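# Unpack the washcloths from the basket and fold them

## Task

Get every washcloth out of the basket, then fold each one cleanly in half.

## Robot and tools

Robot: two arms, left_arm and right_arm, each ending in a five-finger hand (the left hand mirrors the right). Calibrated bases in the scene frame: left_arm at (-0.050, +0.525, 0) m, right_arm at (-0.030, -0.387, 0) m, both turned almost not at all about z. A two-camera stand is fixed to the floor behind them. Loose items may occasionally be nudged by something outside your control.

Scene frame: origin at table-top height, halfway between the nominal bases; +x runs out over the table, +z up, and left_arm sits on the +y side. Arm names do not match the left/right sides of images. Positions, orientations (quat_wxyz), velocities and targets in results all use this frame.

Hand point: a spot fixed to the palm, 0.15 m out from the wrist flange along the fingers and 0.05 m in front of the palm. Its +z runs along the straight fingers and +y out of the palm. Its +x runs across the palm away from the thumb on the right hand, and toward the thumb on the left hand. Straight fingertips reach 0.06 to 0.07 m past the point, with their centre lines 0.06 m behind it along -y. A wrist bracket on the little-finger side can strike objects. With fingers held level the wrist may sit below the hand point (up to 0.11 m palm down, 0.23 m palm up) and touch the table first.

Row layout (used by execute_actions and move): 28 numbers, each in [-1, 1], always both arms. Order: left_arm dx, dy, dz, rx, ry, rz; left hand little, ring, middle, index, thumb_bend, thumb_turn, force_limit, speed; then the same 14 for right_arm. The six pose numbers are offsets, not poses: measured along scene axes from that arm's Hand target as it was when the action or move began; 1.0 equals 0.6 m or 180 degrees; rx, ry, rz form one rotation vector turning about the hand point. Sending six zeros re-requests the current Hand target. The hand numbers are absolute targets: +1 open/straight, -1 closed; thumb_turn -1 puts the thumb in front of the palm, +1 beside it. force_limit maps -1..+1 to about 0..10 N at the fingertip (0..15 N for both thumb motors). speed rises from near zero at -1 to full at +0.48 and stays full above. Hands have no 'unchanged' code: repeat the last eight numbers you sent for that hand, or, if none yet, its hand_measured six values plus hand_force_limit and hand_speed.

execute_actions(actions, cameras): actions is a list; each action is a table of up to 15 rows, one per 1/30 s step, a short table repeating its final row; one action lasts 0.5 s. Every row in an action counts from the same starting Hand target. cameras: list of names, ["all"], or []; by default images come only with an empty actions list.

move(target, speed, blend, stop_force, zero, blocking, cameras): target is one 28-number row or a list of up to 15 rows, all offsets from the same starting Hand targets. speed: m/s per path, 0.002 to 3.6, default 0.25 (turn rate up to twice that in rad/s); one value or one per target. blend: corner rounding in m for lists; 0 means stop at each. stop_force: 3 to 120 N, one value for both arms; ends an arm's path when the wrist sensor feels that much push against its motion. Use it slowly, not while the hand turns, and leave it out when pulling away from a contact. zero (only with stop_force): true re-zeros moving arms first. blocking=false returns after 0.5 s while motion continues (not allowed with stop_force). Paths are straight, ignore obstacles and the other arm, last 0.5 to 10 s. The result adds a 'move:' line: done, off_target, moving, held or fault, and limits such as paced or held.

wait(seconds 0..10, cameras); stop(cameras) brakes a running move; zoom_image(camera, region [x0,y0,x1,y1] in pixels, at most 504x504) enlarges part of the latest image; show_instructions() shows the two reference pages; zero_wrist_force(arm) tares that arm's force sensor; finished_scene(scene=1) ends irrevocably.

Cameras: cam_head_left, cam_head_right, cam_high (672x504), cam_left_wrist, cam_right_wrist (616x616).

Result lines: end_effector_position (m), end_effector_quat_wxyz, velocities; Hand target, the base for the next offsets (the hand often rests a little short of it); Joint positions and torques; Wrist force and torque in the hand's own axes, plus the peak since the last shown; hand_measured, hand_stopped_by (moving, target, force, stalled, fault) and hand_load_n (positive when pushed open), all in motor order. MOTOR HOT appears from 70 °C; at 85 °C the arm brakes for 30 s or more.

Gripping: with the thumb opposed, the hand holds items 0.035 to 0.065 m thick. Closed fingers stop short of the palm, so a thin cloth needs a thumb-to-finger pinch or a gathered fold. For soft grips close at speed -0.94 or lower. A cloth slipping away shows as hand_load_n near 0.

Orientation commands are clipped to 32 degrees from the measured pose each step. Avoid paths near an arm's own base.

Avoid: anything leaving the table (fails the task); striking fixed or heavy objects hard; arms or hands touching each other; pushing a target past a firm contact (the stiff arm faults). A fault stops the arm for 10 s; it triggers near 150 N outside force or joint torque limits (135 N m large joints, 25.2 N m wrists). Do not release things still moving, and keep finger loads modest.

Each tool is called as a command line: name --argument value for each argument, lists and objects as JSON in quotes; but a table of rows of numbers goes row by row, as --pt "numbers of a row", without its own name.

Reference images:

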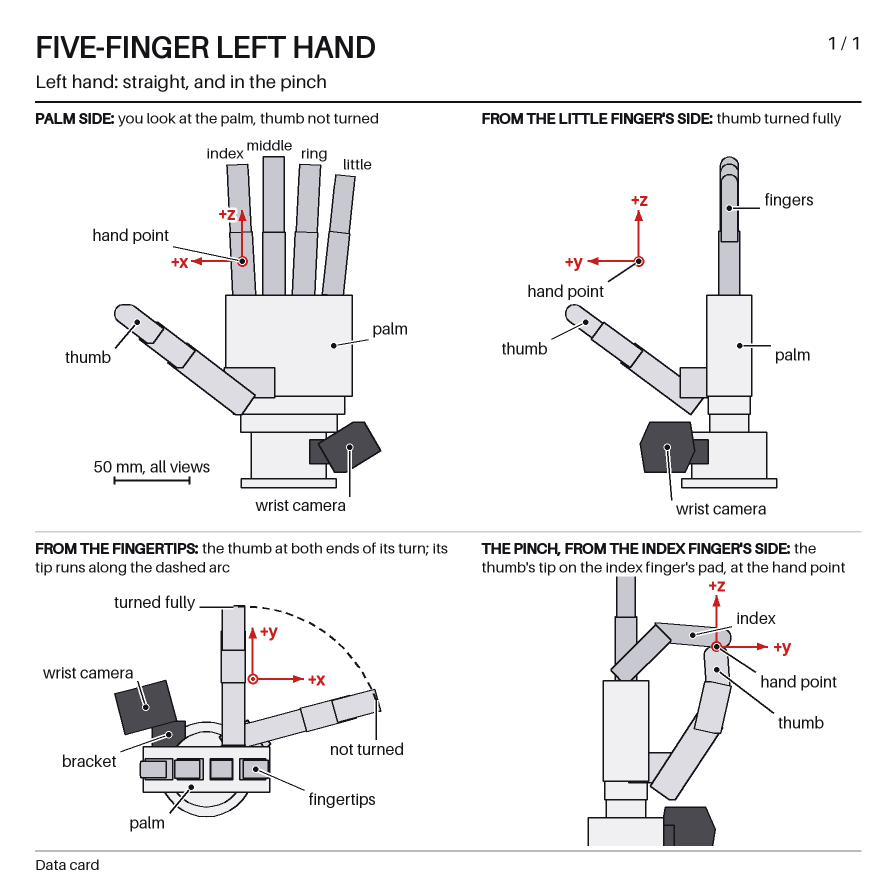

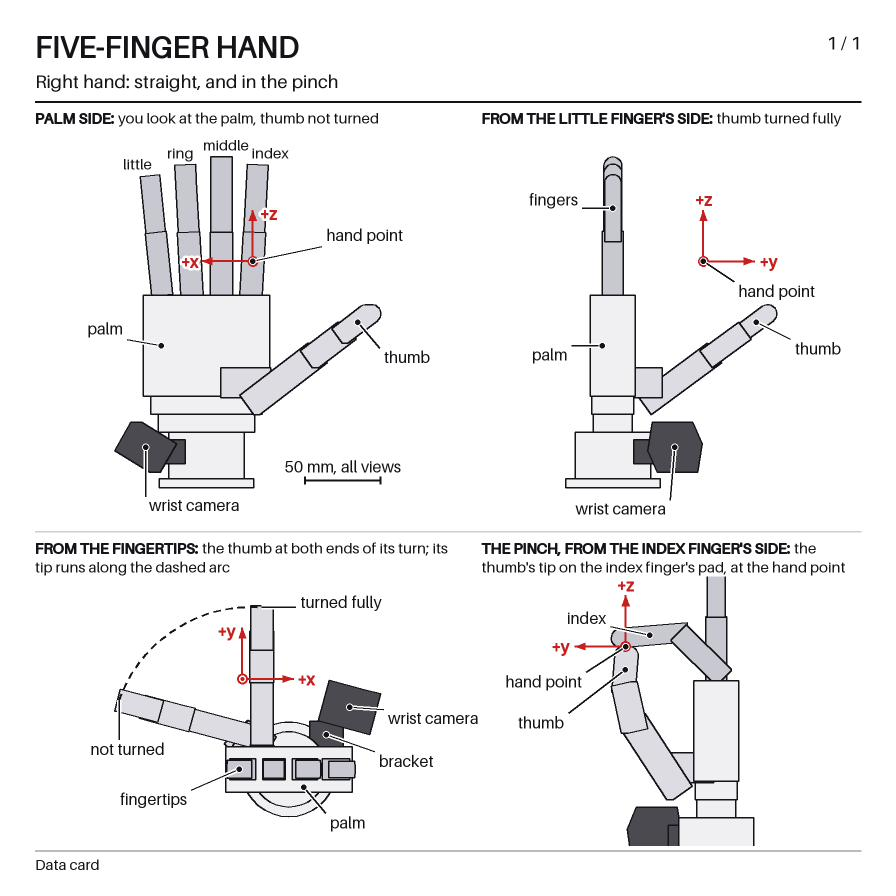

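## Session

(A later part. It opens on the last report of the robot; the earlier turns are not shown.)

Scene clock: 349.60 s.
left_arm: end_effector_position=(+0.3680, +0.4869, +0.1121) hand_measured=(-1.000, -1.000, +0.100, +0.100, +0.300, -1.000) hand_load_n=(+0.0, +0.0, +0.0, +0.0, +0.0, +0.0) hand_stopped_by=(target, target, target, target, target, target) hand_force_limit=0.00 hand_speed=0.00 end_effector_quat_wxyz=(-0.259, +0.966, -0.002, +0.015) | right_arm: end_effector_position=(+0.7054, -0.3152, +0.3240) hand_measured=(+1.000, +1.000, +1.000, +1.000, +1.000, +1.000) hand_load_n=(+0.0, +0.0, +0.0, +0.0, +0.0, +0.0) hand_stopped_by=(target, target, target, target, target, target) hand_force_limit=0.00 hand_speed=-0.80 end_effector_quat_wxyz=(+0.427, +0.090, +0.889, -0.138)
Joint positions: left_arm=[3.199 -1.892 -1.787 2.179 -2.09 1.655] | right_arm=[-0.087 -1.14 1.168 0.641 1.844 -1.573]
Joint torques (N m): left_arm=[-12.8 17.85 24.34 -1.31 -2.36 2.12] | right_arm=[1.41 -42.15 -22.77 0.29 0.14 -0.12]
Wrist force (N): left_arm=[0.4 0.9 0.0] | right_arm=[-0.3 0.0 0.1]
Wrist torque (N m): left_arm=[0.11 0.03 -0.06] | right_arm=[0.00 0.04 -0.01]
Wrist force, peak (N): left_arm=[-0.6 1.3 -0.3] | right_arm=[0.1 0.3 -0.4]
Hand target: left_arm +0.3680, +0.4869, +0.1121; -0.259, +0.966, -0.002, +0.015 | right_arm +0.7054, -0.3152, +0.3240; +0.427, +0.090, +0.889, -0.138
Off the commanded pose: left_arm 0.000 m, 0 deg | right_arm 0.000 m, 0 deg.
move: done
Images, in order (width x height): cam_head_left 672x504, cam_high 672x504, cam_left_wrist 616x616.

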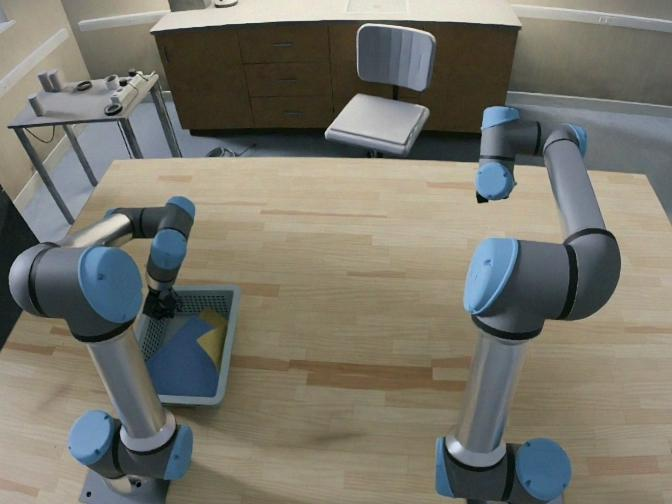

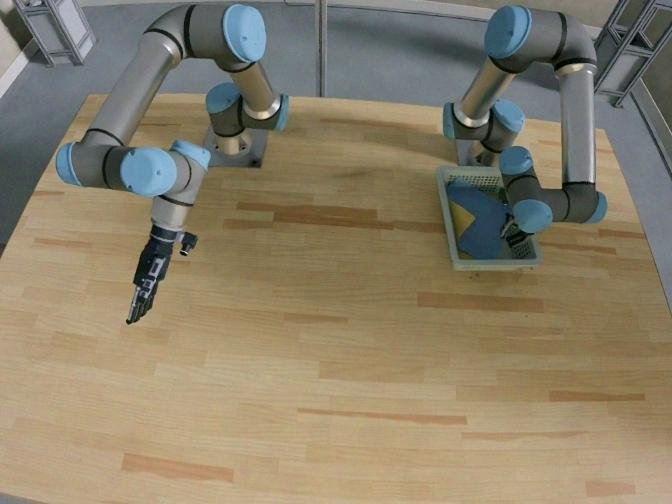

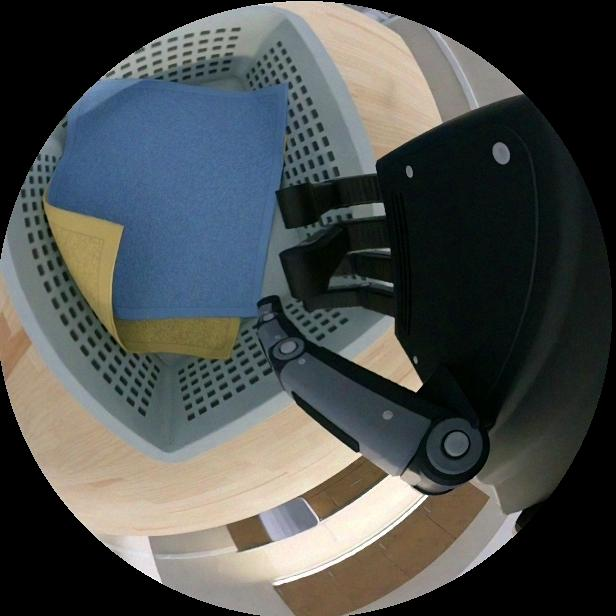

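move --target '[0.0083, -0.033, -0.14, 0, 0, 0, -1, -1, 0.1, 0.1, 0.3, -1, 0, 0, 0, 0, 0, 0, 0, 0, 1, 1, 1, 1, 1, 1, 0, -0.8]' --cameras '["cam_head_left", "cam_high", "cam_left_wrist"]' --speed 0.04 --stop_force 4

zoom_image --camera "cam_left_wrist" --region '[150, 180, 400, 430]'

zoom_image --camera "cam_high" --region '[430, 160, 550, 280]'

Scene clock: 362.87 s.
left_arm: end_effector_position=(+0.3720, +0.4708, +0.0439) hand_measured=(-1.000, -1.000, +0.100, +0.100, +0.300, -1.000) hand_load_n=(+0.0, +0.0, -0.5, +0.5, +0.0, +0.0) hand_stopped_by=(target, target, target, target, target, target) hand_force_limit=0.00 hand_speed=0.00 end_effector_quat_wxyz=(-0.259, +0.966, -0.002, +0.015) | right_arm: end_effector_position=(+0.7054, -0.3152, +0.3240) hand_measured=(+1.000, +1.000, +1.000, +1.000, +1.000, +1.000) hand_load_n=(+0.0, +0.0, +0.0, +0.0, +0.0, +0.0) hand_stopped_by=(target, target, target, target, target, target) hand_force_limit=0.00 hand_speed=-0.80 end_effector_quat_wxyz=(+0.427, +0.090, +0.889, -0.138)
Joint positions: left_arm=[3.156 -2.009 -1.833 2.317 -2.093 1.605] | right_arm=[-0.087 -1.14 1.168 0.641 1.844 -1.573]
Joint torques (N m): left_arm=[13.38 16.64 20.01 -0.61 0.86 1.51] | right_arm=[1.96 -42.94 -23.01 0.18 0.03 -0.15]
Wrist force (N): left_arm=[0.4 -1.3 -2.2] | right_arm=[0.1 -0.1 0.1]
Wrist torque (N m): left_arm=[0.15 -0.06 -0.04] | right_arm=[-0.02 -0.02 0.00]
Wrist force, peak (N): left_arm=[0.9 -9.2 -10.5] | right_arm=[-0.1 0.3 0.4]
Hand target: left_arm +0.3720, +0.4708, +0.0439; -0.259, +0.966, -0.002, +0.015 (not the last commanded pose) | right_arm +0.7054, -0.3152, +0.3240; +0.427, +0.090, +0.889, -0.138
Off the commanded pose: left_arm 0.016 m, 0 deg | right_arm 0.000 m, 0 deg.
move: contact (left_arm)
Images, in order (width x height): cam_head_left 672x504, cam_high 672x504, cam_left_wrist 616x616.

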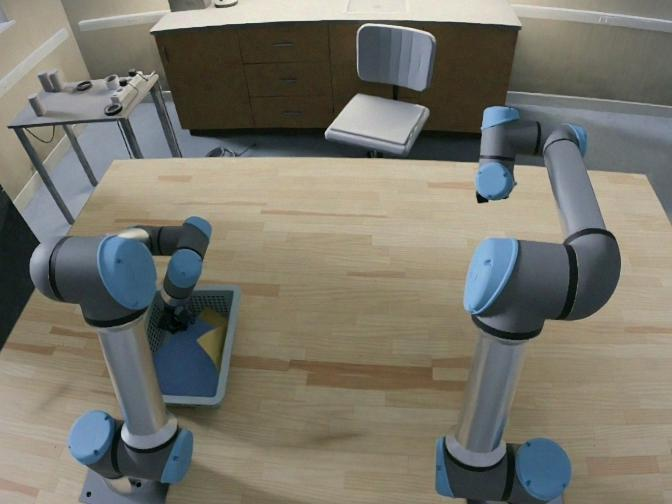

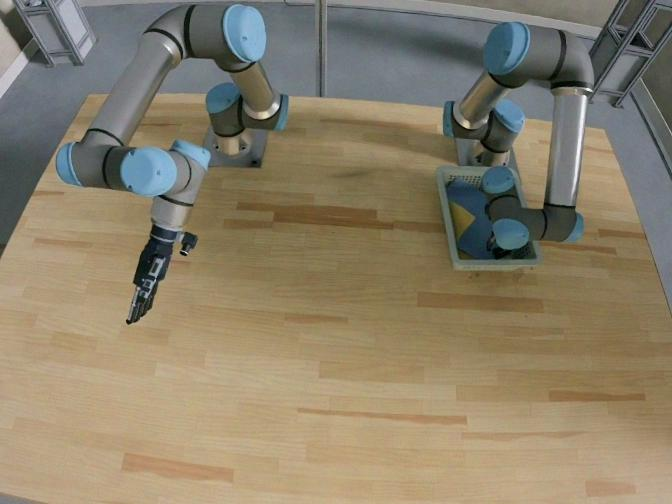

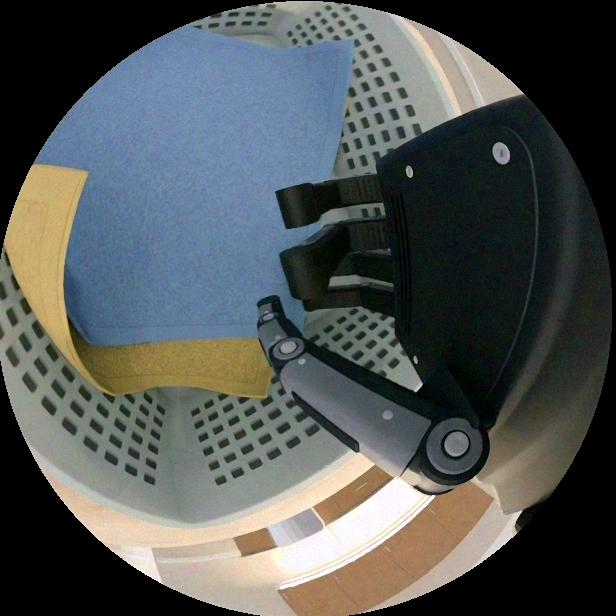

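Scaled by 2.016 from the camera's 616x616 image, which has a finer 880x880 frame.

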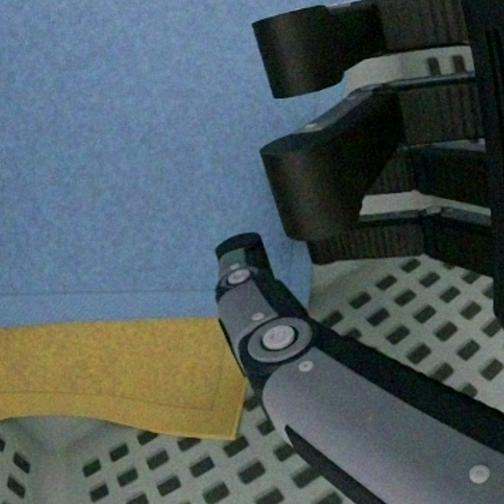

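Scaled by 4.200 from the camera's 672x504 image, which has a finer 960x720 frame.

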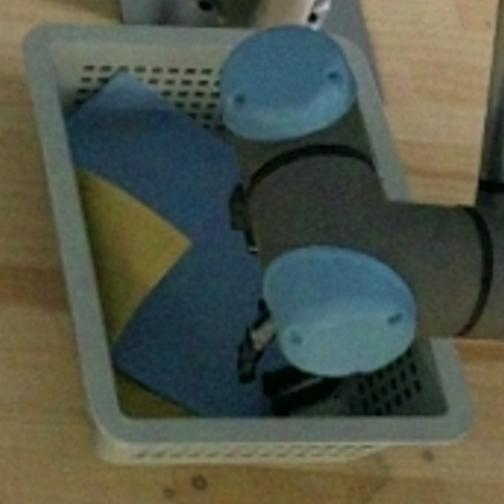

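execute_actions --actions '[[[0,0,-0.009,0,0,0,-1,-1,-0.2,-0.2,0.3,-1,0,-0.93,0,0,0,0,0,0,1,1,1,1,1,1,0,-0.8]],[[0,0,-0.009,0,0,0,-1,-1,-0.2,-0.2,0.3,-1,0,-0.93,0,0,0,0,0,0,1,1,1,1,1,1,0,-0.8]],[[0,0,-0.009,0,0,0,-1,-1,-0.2,-0.2,0.3,-1,0,-0.93,0,0,0,0,0,0,1,1,1,1,1,1,0,-0.8]],[[0,0,-0.006,0,0,0,-1,-1,-0.2,-0.2,0.3,-1,0,-0.93,0,0,0,0,0,0,1,1,1,1,1,1,0,-0.8]]]' --cameras '["cam_left_wrist"]'

zoom_image --camera "cam_left_wrist" --region '[150, 180, 400, 430]'

Scene clock: 383.07 s.
left_arm: end_effector_position=(+0.3720, +0.4708, +0.0241) hand_measured=(-1.000, -1.000, -0.206, -0.200, +0.300, -1.000) hand_load_n=(+0.0, +0.5, -19.0, -0.5, +0.0, +0.0) hand_stopped_by=(target, target, target, target, target, target) hand_force_limit=0.00 hand_speed=-0.93 end_effector_quat_wxyz=(-0.259, +0.966, -0.002, +0.015) | right_arm: end_effector_position=(+0.7054, -0.3152, +0.3240) hand_measured=(+1.000, +1.000, +1.000, +1.000, +1.000, +1.000) hand_load_n=(+0.0, +0.0, +0.0, +0.0, +0.0, +0.0) hand_stopped_by=(target, target, target, target, target, target) hand_force_limit=0.00 hand_speed=-0.80 end_effector_quat_wxyz=(+0.427, +0.090, +0.889, -0.138)
Joint positions: left_arm=[3.156 -2.042 -1.848 2.364 -2.093 1.605] | right_arm=[-0.087 -1.14 1.168 0.641 1.844 -1.573]
Joint torques (N m): left_arm=[-7.98 31.97 12.65 -0.69 3.36 -0.87] | right_arm=[0.73 -43.02 -23.16 0.35 0.3 0.1]
Wrist force (N): left_arm=[3.1 -26.0 -24.4] | right_arm=[-0.1 -0.1 0.0]
Wrist torque (N m): left_arm=[-0.14 -0.57 0.53] | right_arm=[-0.02 0.01 -0.01]
Wrist force, peak (N): left_arm=[3.4 -42.3 -40.7] | right_arm=[-0.1 0.3 0.4]
Hand target: left_arm +0.3720, +0.4708, +0.0241; -0.259, +0.966, -0.002, +0.015 | right_arm +0.7054, -0.3152, +0.3240; +0.427, +0.090, +0.889, -0.138
Off the commanded pose: left_arm 0.000 m, 0 deg | right_arm 0.000 m, 0 deg.
Step readings (end_effector_position of left_arm | right_arm):
0: (+0.3720, +0.4708, +0.0439) | (+0.7054, -0.3152, +0.3240)
1: (+0.3721, +0.4708, +0.0438) | (+0.7054, -0.3152, +0.3240)
2: (+0.3721, +0.4709, +0.0426) | (+0.7054, -0.3152, +0.3240)
4: (+0.3721, +0.4709, +0.0391) | (+0.7054, -0.3152, +0.3240)
8: (+0.3721, +0.4709, +0.0382) | (+0.7054, -0.3152, +0.3240)
15: (+0.3720, +0.4708, +0.0384) | (+0.7054, -0.3152, +0.3240)
16: (+0.3720, +0.4708, +0.0384) | (+0.7054, -0.3152, +0.3240)
17: (+0.3721, +0.4708, +0.0374) | (+0.7054, -0.3152, +0.3240)
19: (+0.3721, +0.4709, +0.0336) | (+0.7054, -0.3152, +0.3240)
23: (+0.3720, +0.4709, +0.0327) | (+0.7054, -0.3152, +0.3240)
30: (+0.3720, +0.4708, +0.0331) | (+0.7054, -0.3152, +0.3240)
31: (+0.3720, +0.4708, +0.0330) | (+0.7054, -0.3152, +0.3240)
32: (+0.3721, +0.4708, +0.0318) | (+0.7054, -0.3152, +0.3240)
34: (+0.3721, +0.4709, +0.0284) | (+0.7054, -0.3152, +0.3240)
38: (+0.3720, +0.4709, +0.0274) | (+0.7054, -0.3152, +0.3240)
45: (+0.3720, +0.4708, +0.0277) | (+0.7054, -0.3152, +0.3240)
46: (+0.3720, +0.4708, +0.0277) | (+0.7054, -0.3152, +0.3240)
47: (+0.3721, +0.4708, +0.0270) | (+0.7054, -0.3152, +0.3240)
49: (+0.3721, +0.4708, +0.0244) | (+0.7054, -0.3152, +0.3240)
53: (+0.3721, +0.4708, +0.0239) | (+0.7054, -0.3152, +0.3240)
60: (+0.3720, +0.4708, +0.0241) | (+0.7054, -0.3152, +0.3240)
Images, in order (width x height): cam_left_wrist 616x616.

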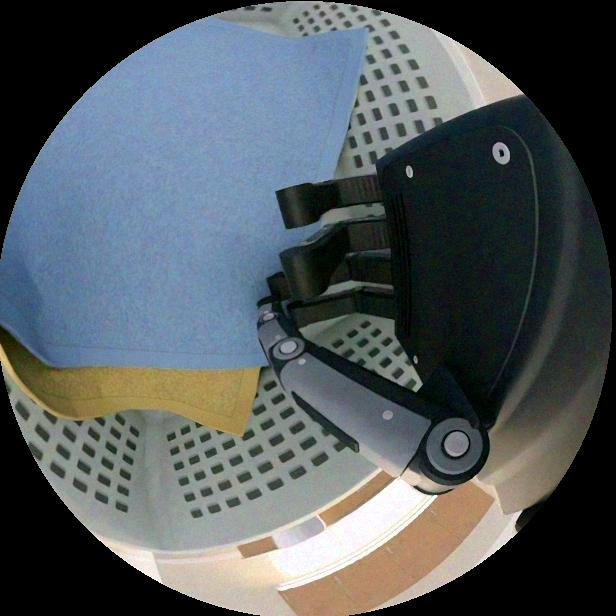

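Scaled by 2.016 from the camera's 616x616 image, which has a finer 880x880 frame.

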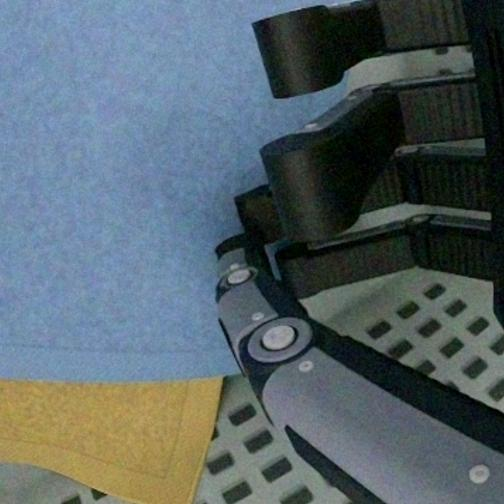

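execute_actions --actions '[[[0,0,0.012,0,0,0,-1,-1,-0.2,-0.2,0.3,-1,0,-0.93,0,0,0,0,0,0,1,1,1,1,1,1,0,-0.8]]]' --cameras '[]'

Scene clock: 388.13 s.
left_arm: end_effector_position=(+0.3721, +0.4709, +0.0313) hand_measured=(-1.000, -1.000, -0.202, -0.200, +0.300, -1.000) hand_load_n=(+0.0, +0.0, +0.0, +0.0, +0.0, +0.0) hand_stopped_by=(target, target, target, target, target, target) hand_force_limit=0.00 hand_speed=-0.93 end_effector_quat_wxyz=(-0.259, +0.966, -0.002, +0.015) | right_arm: end_effector_position=(+0.7054, -0.3152, +0.3240) hand_measured=(+1.000, +1.000, +1.000, +1.000, +1.000, +1.000) hand_load_n=(+0.0, +0.0, +0.0, +0.0, +0.0, -0.5) hand_stopped_by=(target, target, target, target, target, target) hand_force_limit=0.00 hand_speed=-0.80 end_effector_quat_wxyz=(+0.427, +0.090, +0.889, -0.138)
Joint positions: left_arm=[3.156 -2.03 -1.843 2.347 -2.093 1.605] | right_arm=[-0.087 -1.14 1.168 0.641 1.844 -1.573]
Joint torques (N m): left_arm=[6.62 26.07 7.32 -4.19 -2.51 2.56] | right_arm=[1.95 -42.87 -23.15 0.52 -0.01 -0.17]
Wrist force (N): left_arm=[0.7 0.8 0.2] | right_arm=[0.2 0.0 0.0]
Wrist torque (N m): left_arm=[0.13 -0.07 -0.06] | right_arm=[-0.01 -0.03 0.01]
Wrist force, peak (N): left_arm=[3.0 -26.1 -24.6] | right_arm=[0.4 -0.2 -0.2]
Hand target: left_arm +0.3720, +0.4708, +0.0313; -0.259, +0.966, -0.002, +0.015 | right_arm +0.7054, -0.3152, +0.3240; +0.427, +0.090, +0.889, -0.138
Off the commanded pose: left_arm 0.000 m, 0 deg | right_arm 0.000 m, 0 deg.
Step readings (end_effector_position of left_arm | right_arm):
0: (+0.3720, +0.4708, +0.0241) | (+0.7054, -0.3152, +0.3240)
1: (+0.3721, +0.4708, +0.0243) | (+0.7054, -0.3152, +0.3240)
2: (+0.3721, +0.4708, +0.0259) | (+0.7054, -0.3152, +0.3240)
4: (+0.3720, +0.4708, +0.0306) | (+0.7054, -0.3152, +0.3240)
8: (+0.3721, +0.4708, +0.0318) | (+0.7054, -0.3152, +0.3240)
15: (+0.3721, +0.4709, +0.0313) | (+0.7054, -0.3152, +0.3240)
No camera images: "cameras" was empty.

execute_actions --actions '[[[0,0,-0.006,0,0,0,-1,-1,-0.2,-0.2,0.3,-1,0,-0.93,0,0,0,0,0,0,1,1,1,1,1,1,0,-0.8]],[[0,0,-0.002,0,0,0,-1,-1,-0.35,-0.3,0.0,-1,0.2,-0.9,0,0,0,0,0,0,1,1,1,1,1,1,0,-0.8]],[[0,0,-0.002,0,0,0,-1,-1,-0.35,-0.3,0.0,-1,0.2,-0.9,0,0,0,0,0,0,1,1,1,1,1,1,0,-0.8]]]' --cameras '["cam_left_wrist"]'

zoom_image --camera "cam_left_wrist" --region '[150, 180, 400, 430]'

Scene clock: 395.97 s.
left_arm: end_effector_position=(+0.3720, +0.4708, +0.0253) hand_measured=(-1.000, -1.000, -0.282, -0.300, +0.240, -1.000) hand_load_n=(+0.0, +0.0, +8.0, +0.0, +9.0, +0.5) hand_stopped_by=(target, target, force, target, force, target) hand_force_limit=0.20 hand_speed=-0.90 end_effector_quat_wxyz=(-0.259, +0.966, -0.002, +0.015) | right_arm: end_effector_position=(+0.7054, -0.3152, +0.3240) hand_measured=(+1.000, +1.000, +1.000, +1.000, +1.000, +1.000) hand_load_n=(+0.0, +0.0, +0.0, +0.0, +0.0, +0.0) hand_stopped_by=(target, target, target, target, target, target) hand_force_limit=0.00 hand_speed=-0.80 end_effector_quat_wxyz=(+0.427, +0.090, +0.889, -0.138)
Joint positions: left_arm=[3.156 -2.04 -1.847 2.362 -2.093 1.605] | right_arm=[-0.087 -1.14 1.168 0.641 1.844 -1.573]
Joint torques (N m): left_arm=[-11.61 44.93 21.05 -4.28 -0.57 2] | right_arm=[1.22 -41.99 -23.71 0.44 0.22 -0.05]
Wrist force (N): left_arm=[0.3 0.7 0.0] | right_arm=[0.1 0.1 0.1]
Wrist torque (N m): left_arm=[0.13 -0.03 -0.08] | right_arm=[0.01 -0.02 0.01]
Wrist force, peak (N): left_arm=[1.1 -5.1 -6.8] | right_arm=[0.0 0.5 0.4]
Hand target: left_arm +0.3720, +0.4708, +0.0253; -0.259, +0.966, -0.002, +0.015 | right_arm +0.7054, -0.3152, +0.3240; +0.427, +0.090, +0.889, -0.138
Off the commanded pose: left_arm 0.000 m, 0 deg | right_arm 0.000 m, 0 deg.
Step readings (end_effector_position of left_arm | right_arm):
0: (+0.3720, +0.4709, +0.0313) | (+0.7054, -0.3152, +0.3240)
1: (+0.3720, +0.4709, +0.0313) | (+0.7054, -0.3152, +0.3240)
2: (+0.3720, +0.4709, +0.0306) | (+0.7054, -0.3152, +0.3240)
4: (+0.3720, +0.4709, +0.0280) | (+0.7054, -0.3152, +0.3240)
8: (+0.3720, +0.4709, +0.0274) | (+0.7054, -0.3152, +0.3240)
15: (+0.3720, +0.4709, +0.0277) | (+0.7054, -0.3152, +0.3240)
16: (+0.3720, +0.4709, +0.0277) | (+0.7054, -0.3152, +0.3240)
17: (+0.3721, +0.4709, +0.0275) | (+0.7054, -0.3152, +0.3240)
19: (+0.3721, +0.4709, +0.0268) | (+0.7054, -0.3152, +0.3240)
23: (+0.3721, +0.4709, +0.0265) | (+0.7054, -0.3152, +0.3240)
30: (+0.3720, +0.4709, +0.0265) | (+0.7054, -0.3152, +0.3240)
31: (+0.3720, +0.4709, +0.0265) | (+0.7054, -0.3152, +0.3240)
32: (+0.3720, +0.4708, +0.0263) | (+0.7054, -0.3152, +0.3240)
34: (+0.3720, +0.4708, +0.0254) | (+0.7054, -0.3152, +0.3240)
38: (+0.3720, +0.4709, +0.0252) | (+0.7054, -0.3152, +0.3240)
45: (+0.3720, +0.4708, +0.0252) | (+0.7054, -0.3152, +0.3240)
Images, in order (width x height): cam_left_wrist 616x616.

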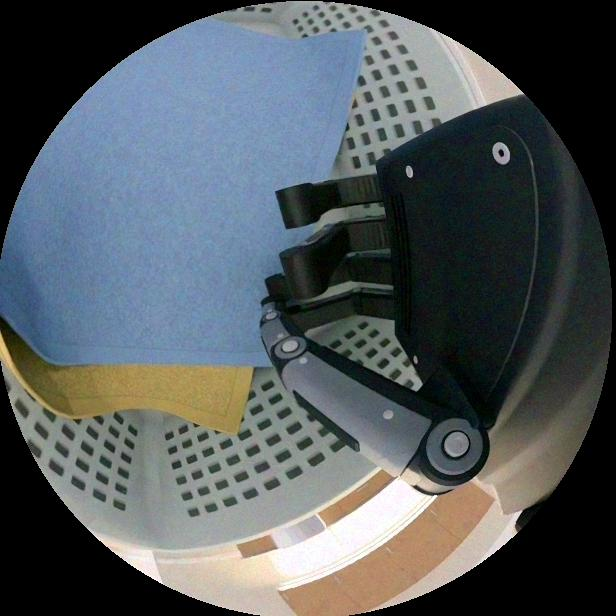

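Scaled by 2.016 from the camera's 616x616 image, which has a finer 880x880 frame.

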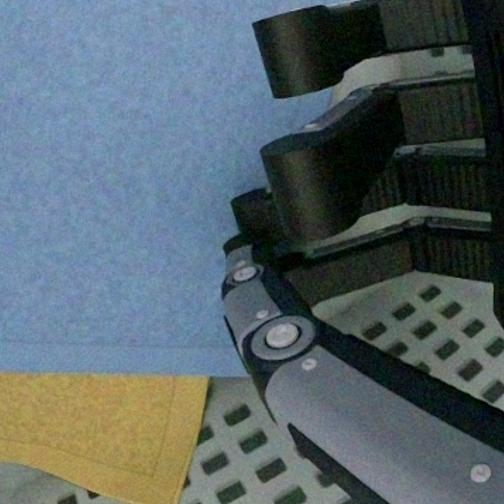

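move --target '[0, 0, 0.15, 0, 0, 0, -1, -1, -0.35, -0.3, 0.0, -1, 0.2, -0.9, 0, 0, 0, 0, 0, 0, 1, 1, 1, 1, 1, 1, 0, -0.8]' --cameras '["cam_left_wrist", "cam_high", "cam_head_left"]' --speed 0.1

zoom_image --camera "cam_high" --region '[430, 140, 570, 280]'

Scene clock: 401.93 s.
left_arm: end_effector_position=(+0.3721, +0.4708, +0.1153) hand_measured=(-1.000, -1.000, -0.282, -0.300, +0.240, -1.000) hand_load_n=(+0.0, +0.0, +7.5, +0.0, +9.0, +0.5) hand_stopped_by=(target, target, force, target, force, target) hand_force_limit=0.20 hand_speed=-0.90 end_effector_quat_wxyz=(-0.259, +0.966, -0.002, +0.015) | right_arm: end_effector_position=(+0.7054, -0.3152, +0.3240) hand_measured=(+1.000, +1.000, +1.000, +1.000, +1.000, +1.000) hand_load_n=(+0.0, +0.0, +0.0, +0.0, +0.0, +0.0) hand_stopped_by=(target, target, target, target, target, target) hand_force_limit=0.00 hand_speed=-0.80 end_effector_quat_wxyz=(+0.427, +0.090, +0.889, -0.138)
Joint positions: left_arm=[3.156 -1.91 -1.759 2.145 -2.093 1.605] | right_arm=[-0.087 -1.14 1.168 0.641 1.844 -1.573]
Joint torques (N m): left_arm=[-3.76 20.91 15.56 -3.45 -1.25 -1.08] | right_arm=[0.6 -43.12 -23.99 0.29 0.05 -0.18]
Wrist force (N): left_arm=[0.5 1.1 0.4] | right_arm=[0.0 0.3 0.3]
Wrist torque (N m): left_arm=[0.14 0.03 -0.11] | right_arm=[0.01 -0.02 0.01]
Wrist force, peak (N): left_arm=[0.6 1.2 1.1] | right_arm=[0.1 -0.1 0.5]
Hand target: left_arm +0.3720, +0.4708, +0.1153; -0.259, +0.966, -0.002, +0.015 | right_arm +0.7054, -0.3152, +0.3240; +0.427, +0.090, +0.889, -0.138
Off the commanded pose: left_arm 0.000 m, 0 deg | right_arm 0.000 m, 0 deg.
move: done
Images, in order (width x height): cam_head_left 672x504, cam_high 672x504, cam_left_wrist 616x616.

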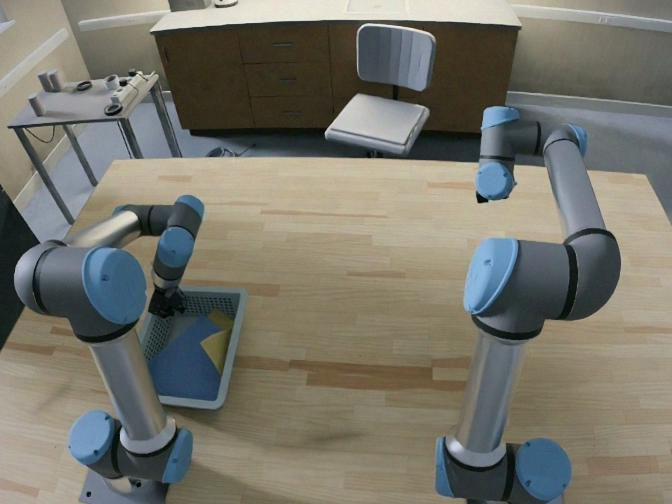

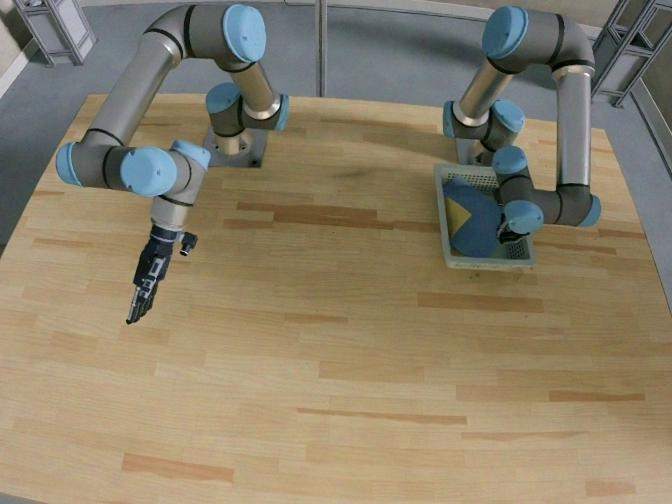

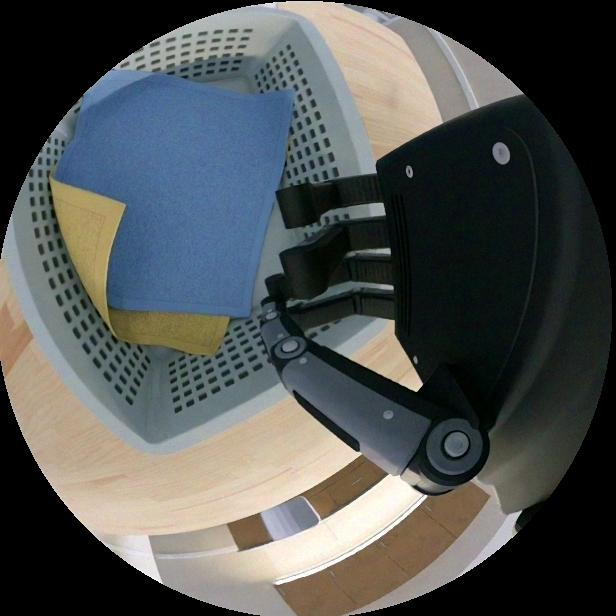

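Scaled by 3.600 from the camera's 672x504 image, which has a finer 960x720 frame.

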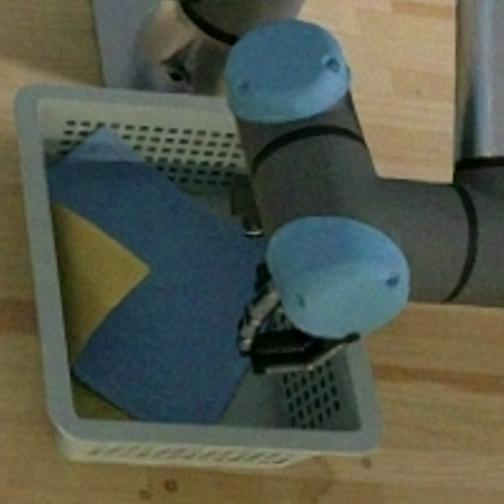

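move --pt "0 0 0.2 0 0 0 -1 -1 0.3 0.4 0.6 -1 0.2 -0.5 0 0 0 0 0 0 1 1 1 1 1 1 0 -0.8" --pt "-0.02 -0.008 0.15 0.1089 -0.1089 -0.4914 -1 -1 0.3 0.4 0.6 -1 0.2 -0.5 0 0 0 0 0 0 1 1 1 1 1 1 0 -0.8" --cameras '["cam_left_wrist", "cam_high", "cam_head_left"]' --speed 0.3

Scene clock: 447.77 s.
left_arm: end_effector_position=(+0.3600, +0.4660, +0.2053) hand_measured=(-1.000, -1.000, +0.300, +0.400, +0.600, -1.000) hand_load_n=(+0.0, +0.0, +0.0, +0.0, +0.0, +0.0) hand_stopped_by=(target, target, target, target, target, target) hand_force_limit=0.20 hand_speed=-0.50 end_effector_quat_wxyz=(-0.316, +0.624, -0.631, +0.337) | right_arm: end_effector_position=(+0.7054, -0.3152, +0.3240) hand_measured=(+1.000, +1.000, +1.000, +1.000, +1.000, +1.000) hand_load_n=(+0.0, +0.0, +0.0, +0.0, +0.0, -0.5) hand_stopped_by=(target, target, target, target, target, target) hand_force_limit=0.00 hand_speed=-0.80 end_effector_quat_wxyz=(+0.427, +0.090, +0.889, -0.138)
Joint positions: left_arm=[3.641 -1.294 -2.097 2.705 -1.136 3.447] | right_arm=[-0.087 -1.14 1.168 0.641 1.844 -1.573]
Joint torques (N m): left_arm=[-1.48 -5.75 27.49 0.97 1.88 2.54] | right_arm=[0.55 -43.88 -23 0.43 0.09 -0.17]
Wrist force (N): left_arm=[1.2 0.9 0.2] | right_arm=[0.0 -0.3 0.2]
Wrist torque (N m): left_arm=[0.02 -0.07 -0.01] | right_arm=[-0.06 -0.01 -0.01]
Wrist force, peak (N): left_arm=[0.5 2.2 2.3] | right_arm=[0.5 0.2 -0.3]
Hand target: left_arm +0.3600, +0.4660, +0.2053; -0.316, +0.624, -0.631, +0.337 | right_arm +0.7054, -0.3152, +0.3240; +0.427, +0.090, +0.889, -0.138
Off the commanded pose: left_arm 0.000 m, 0 deg | right_arm 0.000 m, 0 deg.
move: done
Images, in order (width x height): cam_head_left 672x504, cam_high 672x504, cam_left_wrist 616x616.

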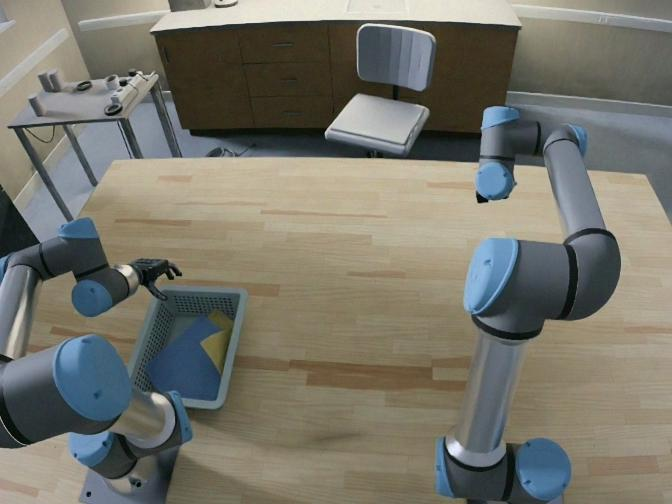

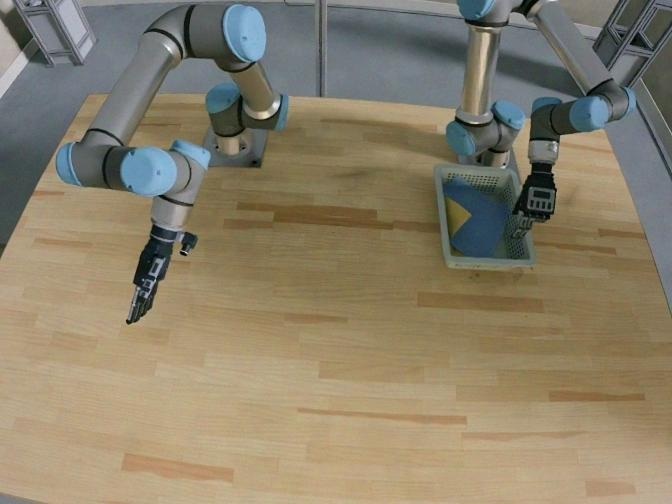

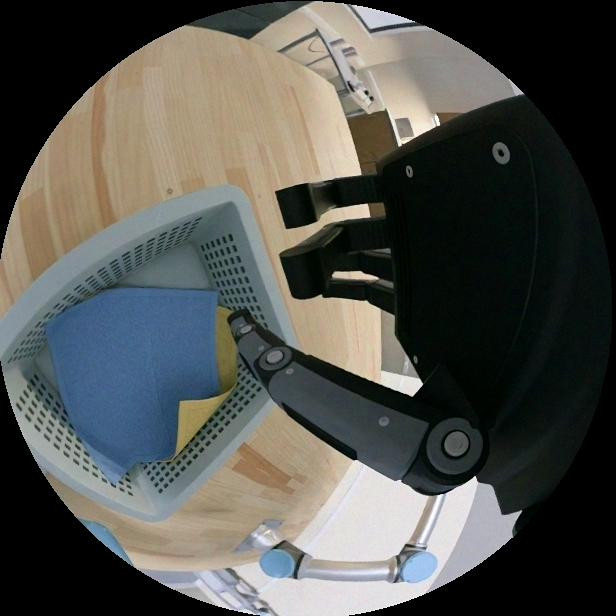

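zoom_image --camera "cam_head_left" --region '[110, 240, 260, 420]'

zoom_image --camera "cam_high" --region '[430, 140, 570, 280]'

zoom_image --camera "cam_left_wrist" --region '[0, 160, 400, 540]'

Scaled by 2.800 from the camera's 672x504 image, which has a finer 960x720 frame.

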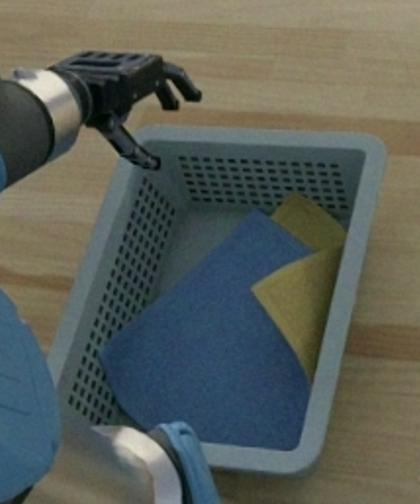

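Scaled by 3.600 from the camera's 672x504 image, which has a finer 960x720 frame.

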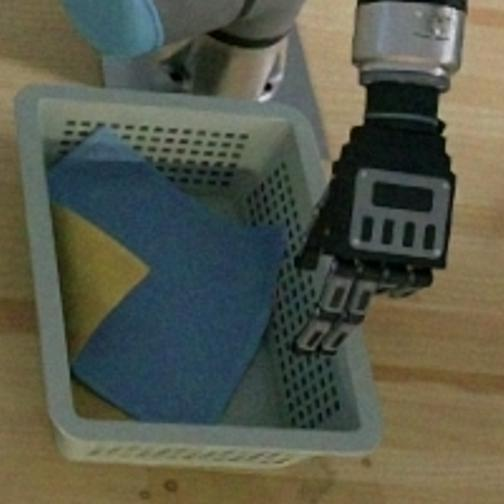

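Scaled by 1.260 from the camera's 616x616 image, which has a finer 880x880 frame.

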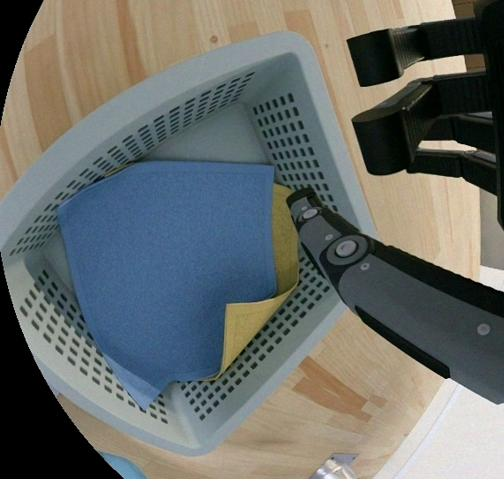

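move --target '[-0.02, -0.05, -0.1667, 0, 0, 0, -1, -1, 0.0, 0.1, 0.6, -1, 0.2, -0.5, 0, 0, 0, 0, 0, 0, 1, 1, 1, 1, 1, 1, 0, -0.8]' --cameras '["cam_left_wrist", "cam_high", "cam_head_left"]' --speed 0.15 --stop_force 6

zoom_image --camera "cam_head_left" --region '[140, 270, 250, 380]'

zoom_image --camera "cam_high" --region '[430, 160, 550, 280]'

zoom_image --camera "cam_left_wrist" --region '[50, 130, 400, 480]'

Scene clock: 468.20 s.
left_arm: end_effector_position=(+0.3480, +0.4360, +0.1053) hand_measured=(-1.000, -1.000, +0.000, +0.100, +0.600, -1.000) hand_load_n=(+0.0, +0.0, +0.0, +0.0, +0.0, +0.0) hand_stopped_by=(target, target, target, target, target, target) hand_force_limit=0.20 hand_speed=-0.50 end_effector_quat_wxyz=(-0.316, +0.624, -0.631, +0.337) | right_arm: end_effector_position=(+0.7054, -0.3152, +0.3240) hand_measured=(+1.000, +1.000, +1.000, +1.000, +1.000, +1.000) hand_load_n=(+0.0, +0.0, +0.0, +0.0, +0.0, -0.5) hand_stopped_by=(target, target, target, target, target, target) hand_force_limit=0.00 hand_speed=-0.80 end_effector_quat_wxyz=(+0.427, +0.090, +0.889, -0.138)
Joint positions: left_arm=[3.529 -1.374 -2.311 3.029 -1.223 3.373] | right_arm=[-0.087 -1.14 1.168 0.641 1.844 -1.573]
Joint torques (N m): left_arm=[13.73 21.58 12.28 1.51 0.32 2.65] | right_arm=[1.07 -43.21 -22.62 0.29 0.1 -0.2]
Wrist force (N): left_arm=[1.4 0.6 -0.2] | right_arm=[0.2 0.0 -0.1]
Wrist torque (N m): left_arm=[0.02 -0.16 -0.07] | right_arm=[0.01 -0.04 0.02]
Wrist force, peak (N): left_arm=[1.8 2.0 0.3] | right_arm=[0.4 0.3 0.0]
Hand target: left_arm +0.3480, +0.4360, +0.1053; -0.316, +0.624, -0.631, +0.337 | right_arm +0.7054, -0.3152, +0.3240; +0.427, +0.090, +0.889, -0.138
Off the commanded pose: left_arm 0.000 m, 0 deg | right_arm 0.000 m, 0 deg.
move: done
Images, in order (width x height): cam_head_left 672x504, cam_high 672x504, cam_left_wrist 616x616.

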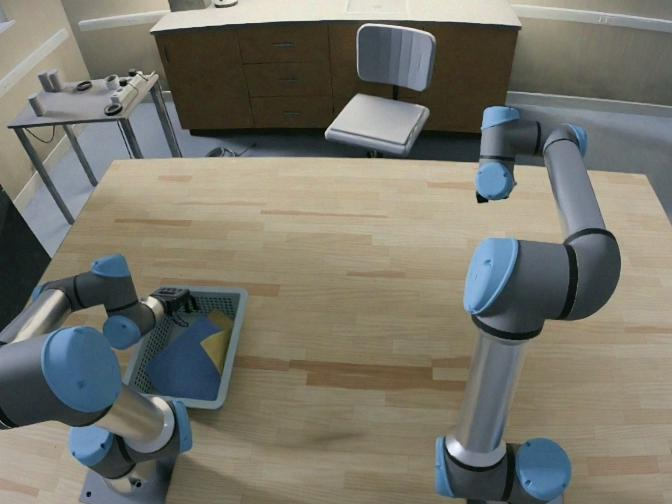

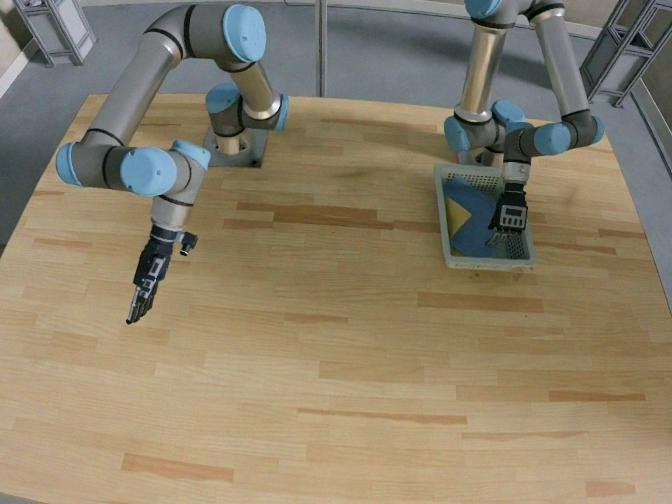

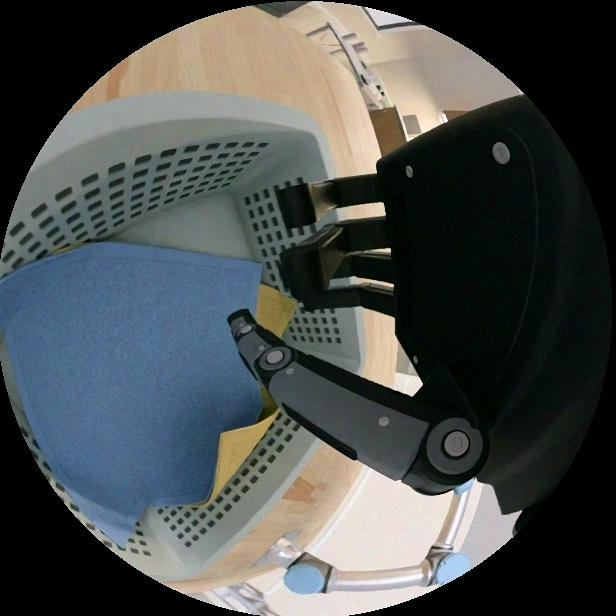

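Scaled by 4.582 from the camera's 672x504 image, which has a finer 960x720 frame.

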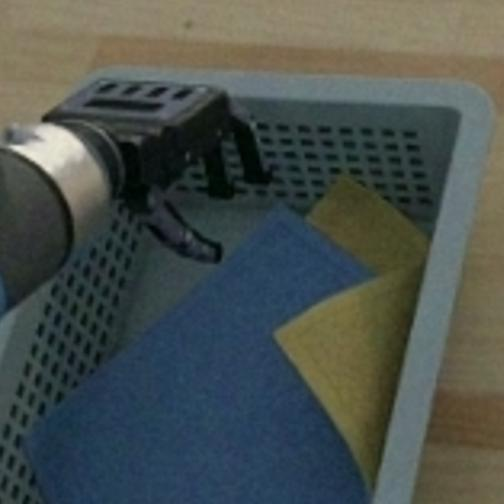

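Scaled by 4.200 from the camera's 672x504 image, which has a finer 960x720 frame.

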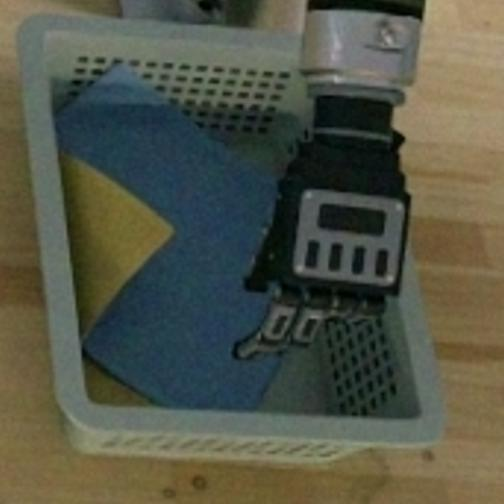

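Scaled by 1.440 from the camera's 616x616 image, which has a finer 880x880 frame.

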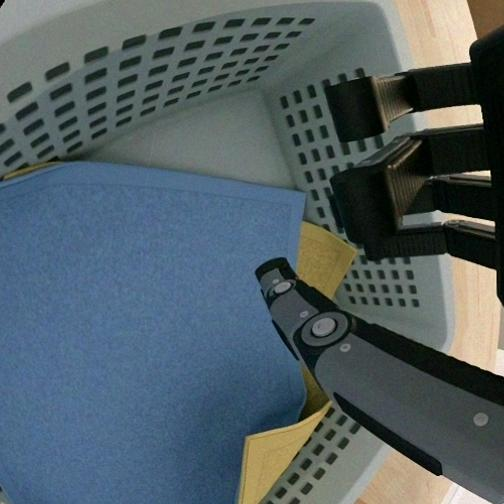

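move --target '[0.0417, 0.0433, -0.085, 0, 0, 0, -1, -1, 0.0, 0.1, 0.6, -1, 0.2, -0.5, 0, 0, 0, 0, 0, 0, 1, 1, 1, 1, 1, 1, 0, -0.8]' --cameras '["cam_left_wrist", "cam_high", "cam_head_left"]' --speed 0.12 --stop_force 5

zoom_image --camera "cam_head_left" --region '[140, 270, 250, 380]'

zoom_image --camera "cam_left_wrist" --region '[100, 180, 400, 480]'

Scene clock: 487.27 s.
left_arm: end_effector_position=(+0.3731, +0.4620, +0.0543) hand_measured=(-1.000, -1.000, +0.000, +0.100, +0.600, -1.000) hand_load_n=(+0.0, +0.0, -0.5, +0.0, +0.0, +0.0) hand_stopped_by=(target, target, target, target, target, target) hand_force_limit=0.20 hand_speed=-0.50 end_effector_quat_wxyz=(-0.316, +0.624, -0.631, +0.337) | right_arm: end_effector_position=(+0.7054, -0.3152, +0.3240) hand_measured=(+1.000, +1.000, +1.000, +1.000, +1.000, +1.000) hand_load_n=(+0.0, +0.0, +0.0, +0.0, +0.0, +0.0) hand_stopped_by=(target, target, target, target, target, target) hand_force_limit=0.00 hand_speed=-0.80 end_effector_quat_wxyz=(+0.427, +0.090, +0.889, -0.138)
Joint positions: left_arm=[3.595 -1.542 -2.334 3.204 -1.171 3.416] | right_arm=[-0.087 -1.14 1.168 0.641 1.844 -1.573]
Joint torques (N m): left_arm=[-12.31 -0.44 23.45 1.27 0.56 -2.26] | right_arm=[1.44 -44.16 -24.44 0.69 -0.21 0.04]
Wrist force (N): left_arm=[1.0 0.5 0.2] | right_arm=[0.4 0.0 0.0]
Wrist torque (N m): left_arm=[0.04 -0.03 -0.09] | right_arm=[-0.02 -0.06 0.02]
Wrist force, peak (N): left_arm=[2.0 0.1 -1.0] | right_arm=[0.0 0.2 0.5]
Hand target: left_arm +0.3731, +0.4620, +0.0543; -0.316, +0.624, -0.631, +0.337 | right_arm +0.7054, -0.3152, +0.3240; +0.427, +0.090, +0.889, -0.138
Off the commanded pose: left_arm 0.000 m, 0 deg | right_arm 0.000 m, 0 deg.
move: done
Images, in order (width x height): cam_head_left 672x504, cam_high 672x504, cam_left_wrist 616x616.

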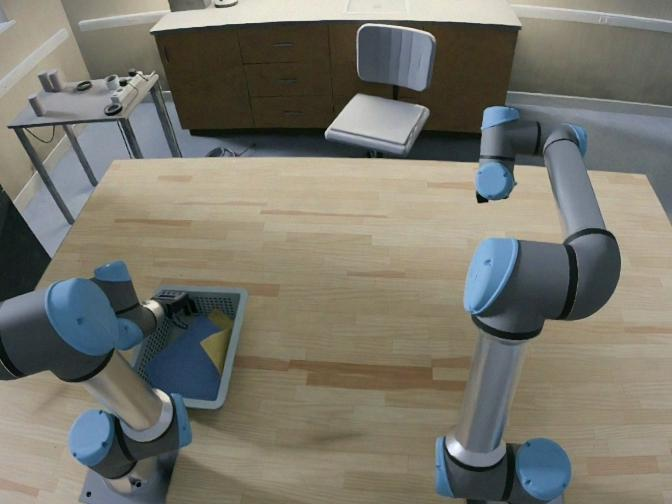

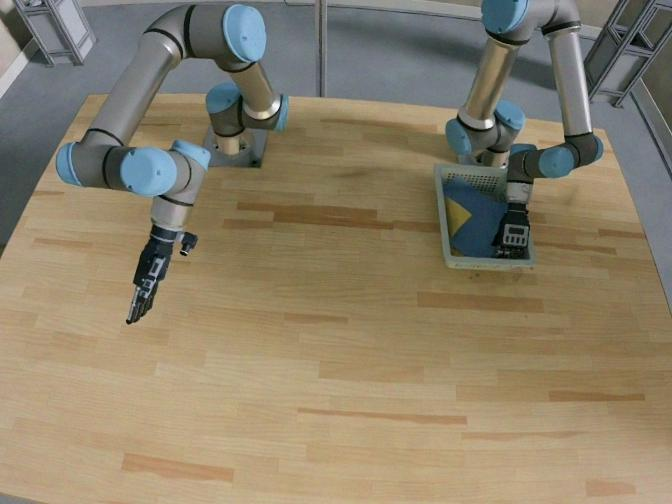

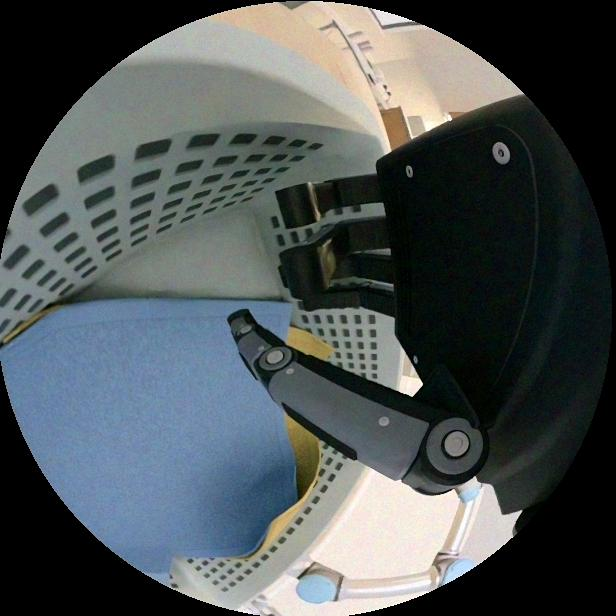

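Scaled by 4.582 from the camera's 672x504 image, which has a finer 960x720 frame.

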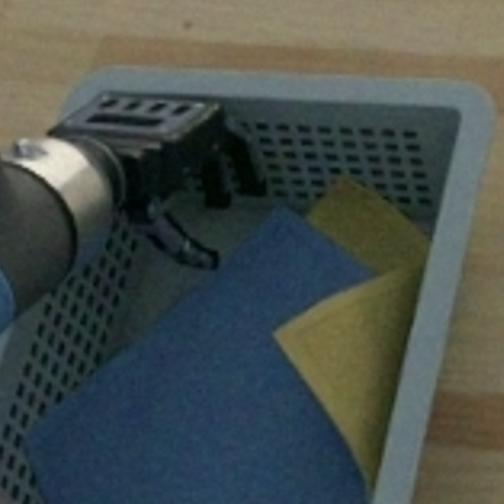

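Scaled by 1.680 from the camera's 616x616 image, which has a finer 880x880 frame.

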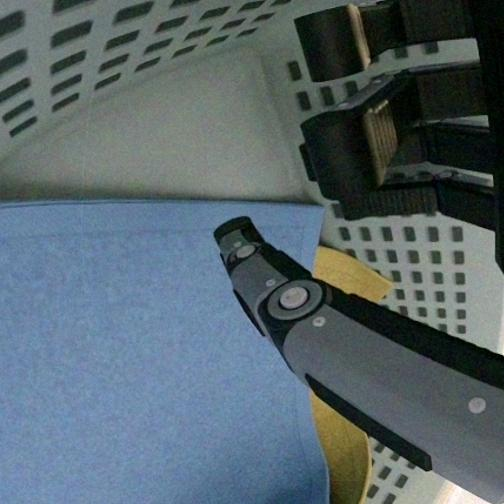

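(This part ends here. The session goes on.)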